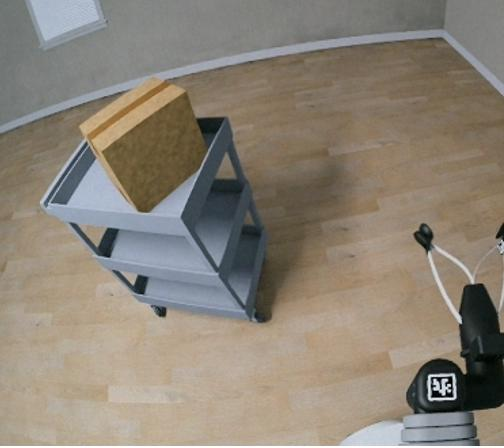

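>>> move(r2={"base": {"rotate_rad": 0.75}}, blocking=false)

>>> wait(seconds=3, cameras=["r2_head_camera", "r2_head_left_camera", "r2_wrist_camera"])

>>> zoom_image(camera="r2_head_camera", region=[60, 150, 360, 500])

>>> zoom_image(camera="r2_head_camera", region=[100, 200, 300, 360])

Scene clock: 384.27 s.
move: r2 moving
r1: as last shown
r1.turned_by_imu: +0.000
r1.lidar_m: 0.57 0.59 0.85 2.07 2.62 2.36 2.28 2.39 2.21 1.96 0.72 0.58
r1.motor_effort: lift_m=+25(25) arm_m=-4(4) wheel_0=+3(4) wheel_1=+1(2) wheel_2=+0(0)
r1.servo_current: wrist_yaw_rad=46(52) wrist_pitch_rad=52(52) wrist_roll_rad=39(59) gripper_m=46(52)
r1.wrist_depth_mm: 370 366 366 364 364 359 334 / 370 366 366 366 364 364 338 / 370 366 368 366 366 362 343 / 370 370 370 364 366 362 342 / 373 370 370 368 366 366 343 / 373 373 370 194 368 366 330 / 377 373 181 185 170 366 342
r2.base_odometry: x=-2.214 y=-1.793 heading=-0.582
r2.turned_by_wheels: +0.251
r2.turned_by_imu: +0.244
r2.base_tilt: forward=-0.7 right=+0.0
r2.lidar_m: 3.50 0.85 1.14 4.07 1.90 1.32 1.22 1.25 1.71 1.73 1.79 2.26
r2.base_status: rotate_rad moving
r2.joint_positions: lift_m=+0.870 arm_m=+0.000 wrist_yaw_rad=+0.003 wrist_pitch_rad=+0.002 wrist_roll_rad=+0.000 gripper_m=+0.120
r2.joint_status: not commanded
r2.measured_speeds: translate_m=-0.001 strafe_m=-0.001 rotate_rad=+0.968 lift_m=+0.000 arm_m=+0.000 wrist_yaw_rad=+0.000 wrist_pitch_rad=+0.000 wrist_roll_rad=+0.000
r2.motor_effort: lift_m=+21(21) arm_m=-4(4) wheel_0=-9(10) wheel_1=-8(10) wheel_2=-9(11)
r2.servo_current: wrist_yaw_rad=46(52) wrist_pitch_rad=46(46) wrist_roll_rad=52(52) gripper_m=52(52)
r2.hand_pose: x=+0.4595 y=-0.0867 z=+1.0475 quat_wxyz=(+1.000, +0.000, +0.001, +0.001) (m; r2's base frame)
r2.wrist_depth_mm: - - - - - - - / - - - - - - - / - - - - - - - / - - - - - - - / 750 - - - - - - / 750 809 201 - 199 - - / - - - - - - -
pictures: none

Scene clock: 385.30 s.
earlier move: r2 done
r1.base_odometry: x=+0.063 y=+1.817 heading=+2.928
r1.turned_by_wheels: +0.000
r1.turned_by_imu: +0.000
r1.base_tilt: forward=-1.6 right=+1.3
r1.lidar_m: 0.57 0.62 0.83 2.10 2.65 2.37 2.25 2.38 2.25 1.96 0.71 0.57
r1.base_status: not commanded
r1.joint_positions: lift_m=+0.900 arm_m=+0.000 wrist_yaw_rad=+0.003 wrist_pitch_rad=+0.002 wrist_roll_rad=+0.000 gripper_m=-0.009
r1.joint_status: not commanded
r1.measured_speeds: all 0
r1.motor_effort: lift_m=+25(25) arm_m=-4(4) wheel_0=+3(4) wheel_1=+1(2) wheel_2=+0(0)
r1.servo_current: wrist_yaw_rad=39(65) wrist_pitch_rad=33(52) wrist_roll_rad=39(59) gripper_m=46(52)
r1.hand_pose: x=+0.4595 y=-0.0867 z=+1.0771 quat_wxyz=(+1.000, +0.000, +0.001, +0.001) (m; r1's base frame)
r1.wrist_depth_mm: 368 366 364 364 364 359 334 / 373 368 366 364 362 362 338 / 370 366 368 366 364 364 342 / 373 370 368 366 366 364 343 / 375 368 368 368 364 366 343 / 373 373 370 195 366 364 330 / 375 373 180 185 170 364 342
r2.base_odometry: x=-2.214 y=-1.793 heading=-0.084
r2.turned_by_wheels: +0.498
r2.turned_by_imu: +0.486
r2.base_tilt: forward=-0.7 right=+0.1
r2.lidar_m: 0.86 1.09 4.07 1.97 1.35 1.24 1.30 1.67 1.72 1.78 2.28 3.49
r2.base_status: done
r2.joint_positions: lift_m=+0.870 arm_m=+0.000 wrist_yaw_rad=+0.003 wrist_pitch_rad=+0.002 wrist_roll_rad=+0.000 gripper_m=+0.120
r2.joint_status: not commanded
r2.measured_speeds: all 0
r2.motor_effort: lift_m=+21(21) arm_m=-4(4) wheel_0=-4(10) wheel_1=-2(10) wheel_2=-3(12)
r2.servo_current: wrist_yaw_rad=46(59) wrist_pitch_rad=33(46) wrist_roll_rad=39(65) gripper_m=46(59)
r2.hand_pose: x=+0.4595 y=-0.0867 z=+1.0475 quat_wxyz=(+1.000, +0.000, +0.001, +0.001) (m; r2's base frame)
r2.wrist_depth_mm: - - - - - - - / - - - - - - - / - - - - - - - / - - - 842 - - - / - - 798 820 - - - / - 1042 198 820 193 - - / - - 699 - - - -
wait: 1.03 of 3 s (r2 has come to rest)
pictures: r2_head_camera, r2_head_left_camera, r2_wrist_camera
Images, in order (width x height): r2_head_camera 420x560, r2_head_left_camera 420x672, r2_wrist_camera 616x392.

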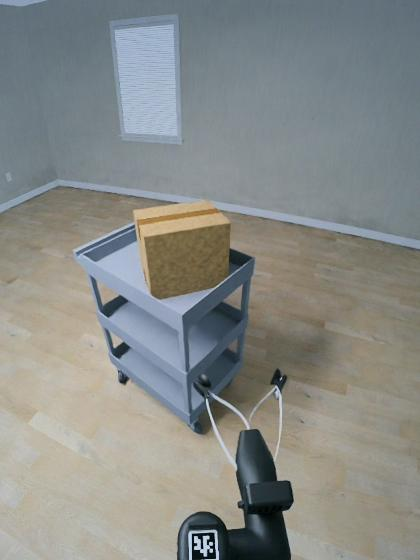

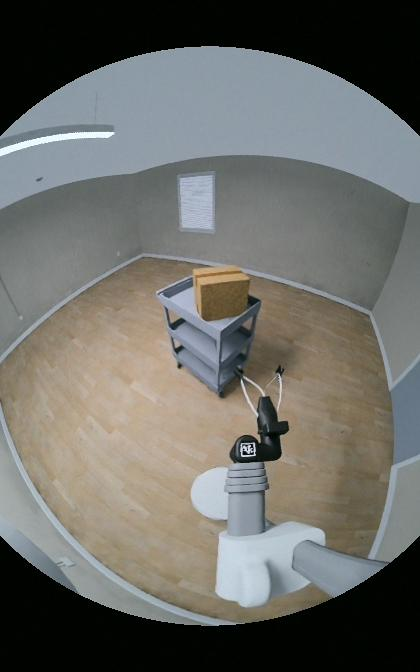

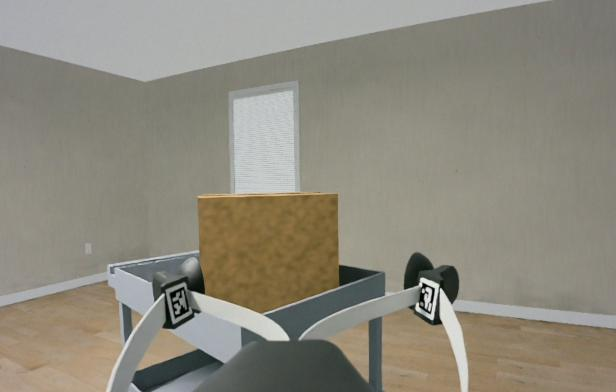

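Scaled by 1.440 from the camera's 420x560 image, which has a finer 1200x1600 frame.

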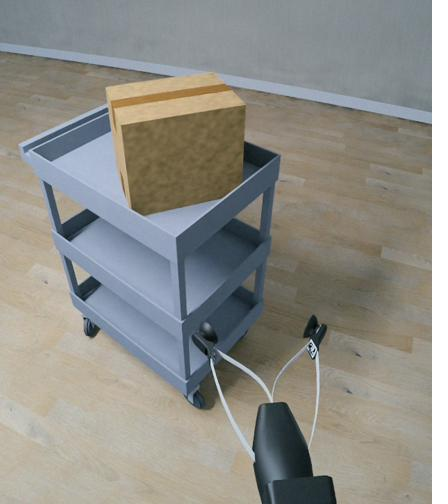

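Scaled by 2.520 from the camera's 420x560 image, which has a finer 1200x1600 frame.

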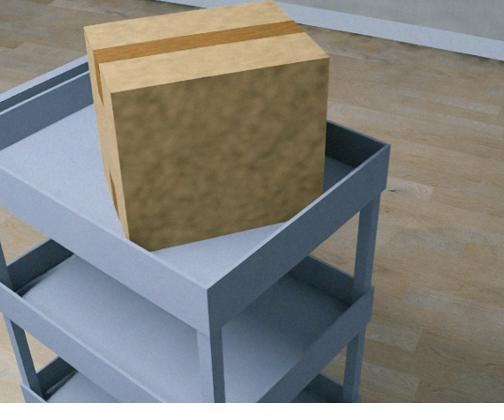

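>>> zoom_image(camera="r2_head_camera", region=[100, 350, 220, 450])

>>> zoom_image(camera="r2_head_left_camera", region=[140, 260, 290, 410])

Scaled by 4.200 from the camera's 420x560 image, which has a finer 1200x1600 frame.

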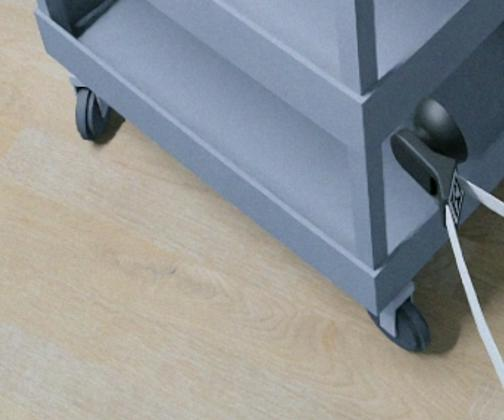

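Scaled by 3.360 from the camera's 420x672 image, which has a finer 600x960 frame.

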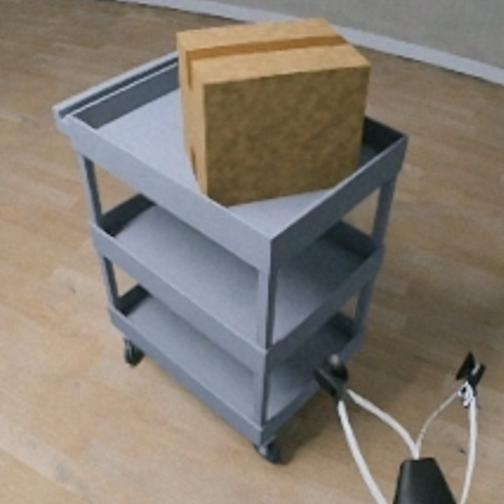

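>>> move(r1={"joints": {"arm_m": 0.3}, "speeds": {"arm_m": 0.12}, "contact_limits": {"arm_m": 0.7}}, r2={"base": {"rotate_rad": -0.55}}, blocking=false)

>>> wait(seconds=2)

>>> wait(seconds=4, cameras=["r1_head_camera", "r1_wrist_camera", "r2_head_camera", "r2_head_left_camera"])

Scene clock: 451.53 s.
move: r1 moving; r2 moving
r1.base_odometry: x=+0.063 y=+1.817 heading=+2.928
r1.turned_by_wheels: +0.000
r1.turned_by_imu: +0.000
r1.base_tilt: forward=-1.5 right=+1.3
r1.lidar_m: 0.57 0.60 0.86 2.05 2.67 2.35 2.27 2.39 2.23 1.99 0.73 0.57
r1.base_status: not commanded
r1.joint_positions: lift_m=+0.900 arm_m=+0.042 wrist_yaw_rad=+0.003 wrist_pitch_rad=+0.002 wrist_roll_rad=+0.000 gripper_m=-0.009
r1.joint_status: arm_m moving
r1.measured_speeds: translate_m=+0.000 strafe_m=+0.000 rotate_rad=+0.000 lift_m=+0.000 arm_m=+0.120 wrist_yaw_rad=+0.000 wrist_pitch_rad=+0.000 wrist_roll_rad=+0.000
r1.motor_effort: lift_m=+25(25) arm_m=+3(7) wheel_0=+3(3) wheel_1=+1(2) wheel_2=+0(0)
r1.servo_current: wrist_yaw_rad=52(59) wrist_pitch_rad=39(46) wrist_roll_rad=59(65) gripper_m=46(52)
r1.contact_limits: arm_m 0.7
r1.hand_pose: x=+0.5018 y=-0.0867 z=+1.0771 quat_wxyz=(+1.000, +0.000, +0.001, +0.001) (m; r1's base frame)
r1.wrist_depth_mm: 327 332 329 329 327 330 322 / 329 327 327 330 330 329 324 / 329 330 329 329 330 330 310 / 329 329 330 330 332 330 312 / 330 330 332 334 334 332 330 / 332 330 330 194 332 332 325 / 330 332 185 185 161 332 309
r2.base_odometry: x=-2.214 y=-1.793 heading=-0.333
r2.turned_by_wheels: -0.250
r2.turned_by_imu: -0.242
r2.base_tilt: forward=-0.7 right=+0.1
r2.lidar_m: 0.91 0.84 4.09 2.90 1.51 1.25 1.25 1.39 1.73 1.70 1.95 3.13
r2.base_status: rotate_rad moving
r2.joint_positions: lift_m=+0.870 arm_m=+0.000 wrist_yaw_rad=+0.003 wrist_pitch_rad=+0.002 wrist_roll_rad=+0.000 gripper_m=+0.120
r2.joint_status: not commanded
r2.measured_speeds: translate_m=+0.002 strafe_m=-0.002 rotate_rad=-0.967 lift_m=+0.000 arm_m=+0.000 wrist_yaw_rad=+0.000 wrist_pitch_rad=+0.000 wrist_roll_rad=+0.000
r2.motor_effort: lift_m=+21(21) arm_m=-4(4) wheel_0=+7(13) wheel_1=+10(11) wheel_2=+11(11)
r2.servo_current: wrist_yaw_rad=33(65) wrist_pitch_rad=46(46) wrist_roll_rad=52(52) gripper_m=52(59)
r2.hand_pose: x=+0.4595 y=-0.0867 z=+1.0475 quat_wxyz=(+1.000, +0.000, +0.001, +0.001) (m; r2's base frame)
r2.wrist_depth_mm: - - - - - - - / - - - - - - - / - - - - - - - / - - - - - - - / - 768 842 - - - - / - 723 196 - 199 - - / - - - - - - -
pictures: none

Scene clock: 452.40 s.
earlier move: r1 moving; r2 done
r1.base_odometry: x=+0.063 y=+1.817 heading=+2.928
r1.turned_by_wheels: +0.000
r1.turned_by_imu: +0.000
r1.base_tilt: forward=-1.7 right=+1.3
r1.lidar_m: 0.57 0.60 0.85 2.10 2.67 2.36 2.26 2.42 2.25 1.99 0.73 0.58
r1.base_status: not commanded
r1.joint_positions: lift_m=+0.900 arm_m=+0.146 wrist_yaw_rad=+0.001 wrist_pitch_rad=+0.002 wrist_roll_rad=+0.000 gripper_m=-0.010
r1.joint_status: arm_m moving
r1.measured_speeds: translate_m=-0.004 strafe_m=+0.001 rotate_rad=-0.008 lift_m=+0.000 arm_m=+0.113 wrist_yaw_rad=-0.030 wrist_pitch_rad=+0.000 wrist_roll_rad=+0.000
r1.motor_effort: lift_m=+25(25) arm_m=+10(10) wheel_0=+4(4) wheel_1=+1(2) wheel_2=-2(2)
r1.servo_current: wrist_yaw_rad=65(78) wrist_pitch_rad=39(52) wrist_roll_rad=59(65) gripper_m=39(52)
r1.contact_limits: arm_m 0.7
r1.hand_pose: x=+0.6051 y=-0.0870 z=+1.0771 quat_wxyz=(+1.000, +0.000, +0.001, +0.001) (m; r1's base frame)
r1.wrist_depth_mm: 225 227 228 228 229 230 230 / 226 227 228 229 230 230 232 / 226 227 229 229 231 230 231 / 227 228 229 230 230 232 232 / 227 229 230 230 232 232 233 / 228 229 208 199 232 232 233 / 230 229 230 156 154 233 234
r2.base_odometry: x=-2.214 y=-1.793 heading=-0.633
r2.turned_by_wheels: -0.300
r2.turned_by_imu: -0.292
r2.base_tilt: forward=-0.7 right=+0.1
r2.lidar_m: 3.50 0.84 1.05 4.07 2.00 1.36 1.24 1.24 1.63 1.73 1.78 2.26
r2.base_status: done
r2.joint_positions: lift_m=+0.870 arm_m=+0.000 wrist_yaw_rad=+0.003 wrist_pitch_rad=+0.002 wrist_roll_rad=+0.000 gripper_m=+0.120
r2.joint_status: not commanded
r2.measured_speeds: all 0
r2.motor_effort: lift_m=+21(21) arm_m=-4(4) wheel_0=+3(13) wheel_1=+2(11) wheel_2=+6(11)
r2.servo_current: wrist_yaw_rad=52(65) wrist_pitch_rad=46(46) wrist_roll_rad=52(65) gripper_m=52(59)
r2.hand_pose: x=+0.4595 y=-0.0867 z=+1.0475 quat_wxyz=(+1.000, +0.000, +0.001, +0.001) (m; r2's base frame)
r2.wrist_depth_mm: - - - - - - - / - - - - - - - / - - - - - - - / - - - - - - - / 750 - - - - - - / 750 215 200 - 199 - - / - - - - - - -
wait: 0.87 of 2 s (r2 has come to rest)
pictures: none

Scene clock: 454.10 s.
earlier move: r1 done
r1.base_odometry: x=+0.063 y=+1.817 heading=+2.926
r1.turned_by_wheels: -0.001
r1.turned_by_imu: +0.025
r1.base_tilt: forward=-1.7 right=+1.3
r1.lidar_m: 0.70 0.71 0.84 2.35 2.66 2.34 2.27 2.41 2.26 1.85 0.71 0.61
r1.base_status: not commanded
r1.joint_positions: lift_m=+0.900 arm_m=+0.299 wrist_yaw_rad=-0.016 wrist_pitch_rad=+0.003 wrist_roll_rad=+0.000 gripper_m=-0.010
r1.joint_status: all done
r1.measured_speeds: all 0
r1.motor_effort: lift_m=+24(25) arm_m=+11(22) wheel_0=-1(4) wheel_1=+0(5) wheel_2=-13(21)
r1.servo_current: wrist_yaw_rad=91(111) wrist_pitch_rad=46(52) wrist_roll_rad=39(65) gripper_m=39(52)
r1.contact_limits: arm_m 0.7
r1.hand_pose: x=+0.7572 y=-0.0919 z=+1.0769 quat_wxyz=(+1.000, +0.000, +0.001, -0.008) (m; r1's base frame)
r1.wrist_depth_mm: 202 211 220 231 244 257 271 / 202 211 221 232 243 258 270 / 202 211 221 233 244 257 271 / 202 211 222 232 246 257 272 / 202 212 221 234 246 258 271 / 202 211 217 201 243 259 273 / 203 208 220 154 243 264 274
r2.base_odometry: x=-2.214 y=-1.793 heading=-0.633
r2.turned_by_wheels: +0.000
r2.turned_by_imu: +0.000
r2.base_tilt: forward=-0.7 right=+0.1
r2.lidar_m: 3.51 0.84 1.07 4.06 2.04 1.35 1.25 1.28 1.64 1.71 1.77 2.05
r2.base_status: done
r2.joint_positions: lift_m=+0.870 arm_m=+0.000 wrist_yaw_rad=+0.003 wrist_pitch_rad=+0.002 wrist_roll_rad=+0.000 gripper_m=+0.120
r2.joint_status: not commanded
r2.measured_speeds: all 0
r2.motor_effort: lift_m=+21(21) arm_m=-4(4) wheel_0=+3(13) wheel_1=+2(11) wheel_2=+6(11)
r2.servo_current: wrist_yaw_rad=46(65) wrist_pitch_rad=39(46) wrist_roll_rad=52(65) gripper_m=52(59)
r2.hand_pose: x=+0.4595 y=-0.0867 z=+1.0475 quat_wxyz=(+1.000, +0.000, +0.001, +0.001) (m; r2's base frame)
r2.wrist_depth_mm: - - - - - - - / - - - - - - - / - - - - - - - / - - - - - - - / 741 - - - - - - / 750 215 200 - 199 - - / - - - - - - -
wait: 1.70 of 4 s (r1 has come to rest)
pictures: r1_head_camera, r1_wrist_camera, r2_head_camera, r2_head_left_camera
Images, in order (width x height): r1_head_camera 420x560, r1_wrist_camera 616x392, r2_head_camera 420x560, r2_head_left_camera 420x672.

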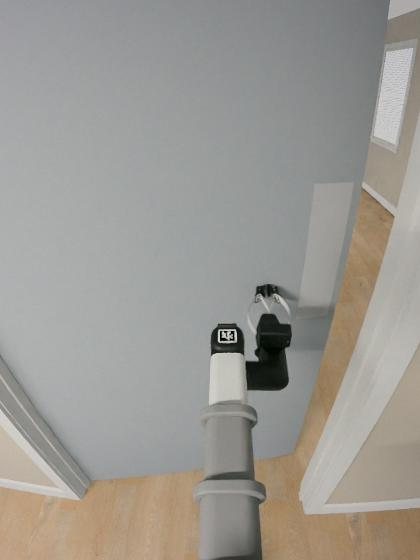

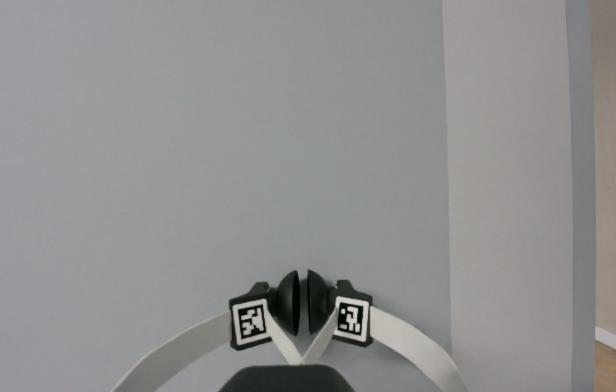

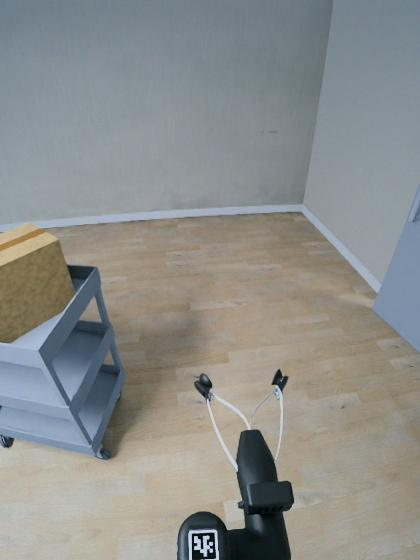

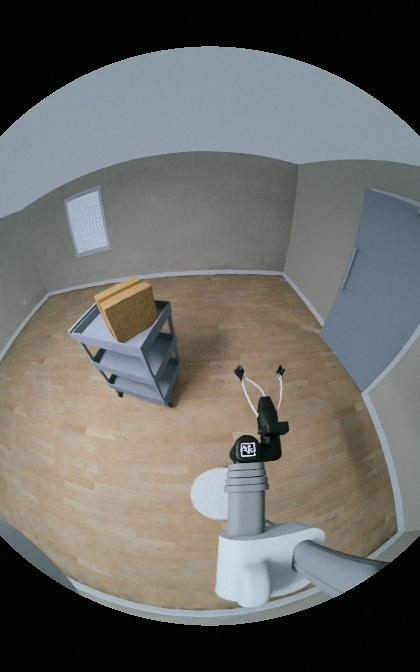

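>>> move(r1={"base": {"rotate_rad": 0.12}, "joints": {"arm_m": 0.5}, "speeds": {"arm_m": 0.12}, "contact_limits": {"arm_m": 0.7}, "pace": "slow"}, blocking=false)

>>> wait(seconds=0.5)

>>> wait(seconds=2, cameras=["r1_head_camera", "r2_head_left_camera"])

Scene clock: 482.93 s.
move: r1 contact_stop
r1.base_odometry: x=+0.075 y=+1.817 heading=+2.970
r1.turned_by_wheels: +0.044
r1.turned_by_imu: -0.001
r1.base_tilt: forward=-1.7 right=+1.4
r1.lidar_m: 0.73 0.74 0.86 2.32 2.69 2.35 2.25 2.42 2.22 1.87 0.73 0.59
r1.base_status: rotate_rad contact_stop
r1.joint_positions: lift_m=+0.900 arm_m=+0.342 wrist_yaw_rad=-0.013 wrist_pitch_rad=+0.004 wrist_roll_rad=+0.000 gripper_m=-0.010
r1.joint_status: arm_m moving
r1.measured_speeds: translate_m=-0.129 strafe_m=-0.020 rotate_rad=-0.270 lift_m=+0.000 arm_m=+0.129 wrist_yaw_rad=+0.165 wrist_pitch_rad=+0.000 wrist_roll_rad=+0.000
r1.on_its_own: the wheels are slack since a contact_stop
r1.motor_effort: lift_m=+24(25) arm_m=+14(18) wheel_0=-1(5) wheel_1=-2(9) wheel_2=-5(29)
r1.servo_current: wrist_yaw_rad=59(111) wrist_pitch_rad=46(46) wrist_roll_rad=52(65) gripper_m=46(46)
r1.contact_limits: arm_m 0.7
r1.hand_pose: x=+0.7999 y=-0.0911 z=+1.0766 quat_wxyz=(+1.000, +0.000, +0.002, -0.006) (m; r1's base frame)
r1.wrist_depth_mm: 200 211 221 234 248 263 279 / 200 210 221 234 249 263 277 / 199 210 222 235 249 265 282 / 200 211 223 236 250 265 277 / 202 211 222 236 251 264 283 / 201 211 208 200 251 266 285 / 202 207 221 158 158 270 285
r2: as last shown
r2.lidar_m: 3.50 0.84 1.05 4.08 2.05 1.37 1.22 1.27 1.62 1.72 1.78 2.04
r2.motor_effort: lift_m=+21(21) arm_m=-4(4) wheel_0=+3(3) wheel_1=+2(2) wheel_2=+6(6)
r2.servo_current: wrist_yaw_rad=52(59) wrist_pitch_rad=39(46) wrist_roll_rad=46(52) gripper_m=52(59)
r2.wrist_depth_mm: - - - - - - - / - - - - - - - / - - - - - - - / - - - - - - - / 759 - - - - - - / 741 215 201 - 200 - - / - - - - - - -
pictures: none

not run: a stop that you did not command came earlier in this reply.

not run: a stop that you did not command came earlier in this reply.

>>> stop(cameras=["r1_head_camera", "r2_head_left_camera"])

Scene clock: 485.17 s.
earlier move: r1 contact_stop
stop: r1's wheels hold again
r1.base_odometry: x=+0.210 y=+1.779 heading=+2.725
r1.turned_by_wheels: -0.245
r1.turned_by_imu: -0.249
r1.base_tilt: forward=-1.6 right=+1.2
r1.lidar_m: 0.71 0.83 0.91 1.47 2.54 2.40 2.14 2.16 2.46 2.15 1.22 0.72
r1.base_status: rotate_rad contact_stop (by the wheels' count: -0.201 of +0.120)
r1.joint_positions: lift_m=+0.900 arm_m=+0.500 wrist_yaw_rad=-0.003 wrist_pitch_rad=+0.002 wrist_roll_rad=+0.000 gripper_m=-0.010
r1.joint_status: all done
r1.measured_speeds: all 0
r1.motor_effort: lift_m=+22(25) arm_m=+4(19) wheel_0=+0(5) wheel_1=+0(9) wheel_2=+0(29)
r1.servo_current: wrist_yaw_rad=46(111) wrist_pitch_rad=52(52) wrist_roll_rad=59(72) gripper_m=46(52)
r1.contact_limits: arm_m 0.7
r1.hand_pose: x=+0.9590 y=-0.0883 z=+1.0774 quat_wxyz=(+1.000, +0.000, +0.001, -0.002) (m; r1's base frame)
r1.wrist_depth_mm: 179 195 213 232 - - - / 179 195 213 232 - - - / 180 195 213 233 - - - / 180 195 213 233 - - - / 180 196 214 229 - - - / 183 195 209 202 183 - - / 180 193 172 182 159 107 -
r2.base_odometry: x=-2.214 y=-1.793 heading=-0.633
r2.turned_by_wheels: +0.000
r2.turned_by_imu: +0.000
r2.base_tilt: forward=-0.7 right=+0.1
r2.lidar_m: 3.49 0.84 1.06 4.07 2.03 1.33 1.24 1.25 1.61 1.74 1.78 2.09
r2.base_status: not commanded
r2.joint_positions: lift_m=+0.870 arm_m=+0.000 wrist_yaw_rad=+0.003 wrist_pitch_rad=+0.002 wrist_roll_rad=+0.000 gripper_m=+0.120
r2.joint_status: not commanded
r2.measured_speeds: all 0
r2.motor_effort: lift_m=+21(21) arm_m=-4(4) wheel_0=+3(3) wheel_1=+2(2) wheel_2=+6(6)
r2.servo_current: wrist_yaw_rad=46(65) wrist_pitch_rad=39(46) wrist_roll_rad=39(59) gripper_m=59(59)
r2.hand_pose: x=+0.4595 y=-0.0867 z=+1.0475 quat_wxyz=(+1.000, +0.000, +0.001, +0.001) (m; r2's base frame)
r2.wrist_depth_mm: - - - - - - - / - - - - - - - / - - - - - - - / - - - - - - - / 750 - - - - - - / 741 215 201 - 200 - - / - - - - - - -
pictures: r1_head_camera, r2_head_left_camera
Images, in order (width x height): r1_head_camera 420x560, r2_head_left_camera 420x672.

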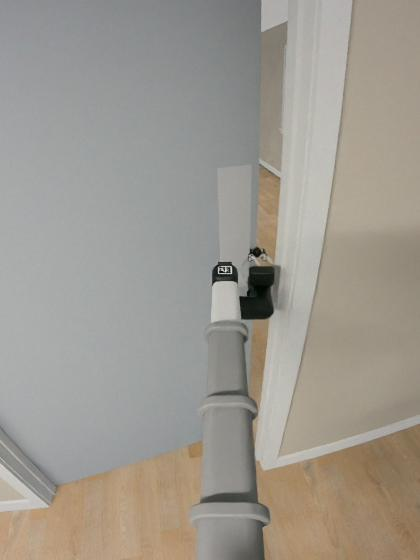

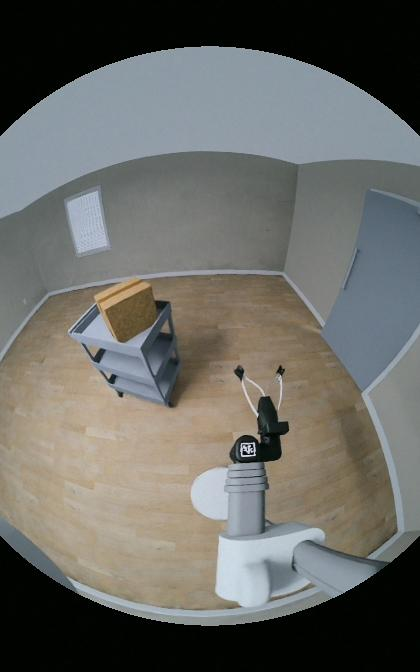

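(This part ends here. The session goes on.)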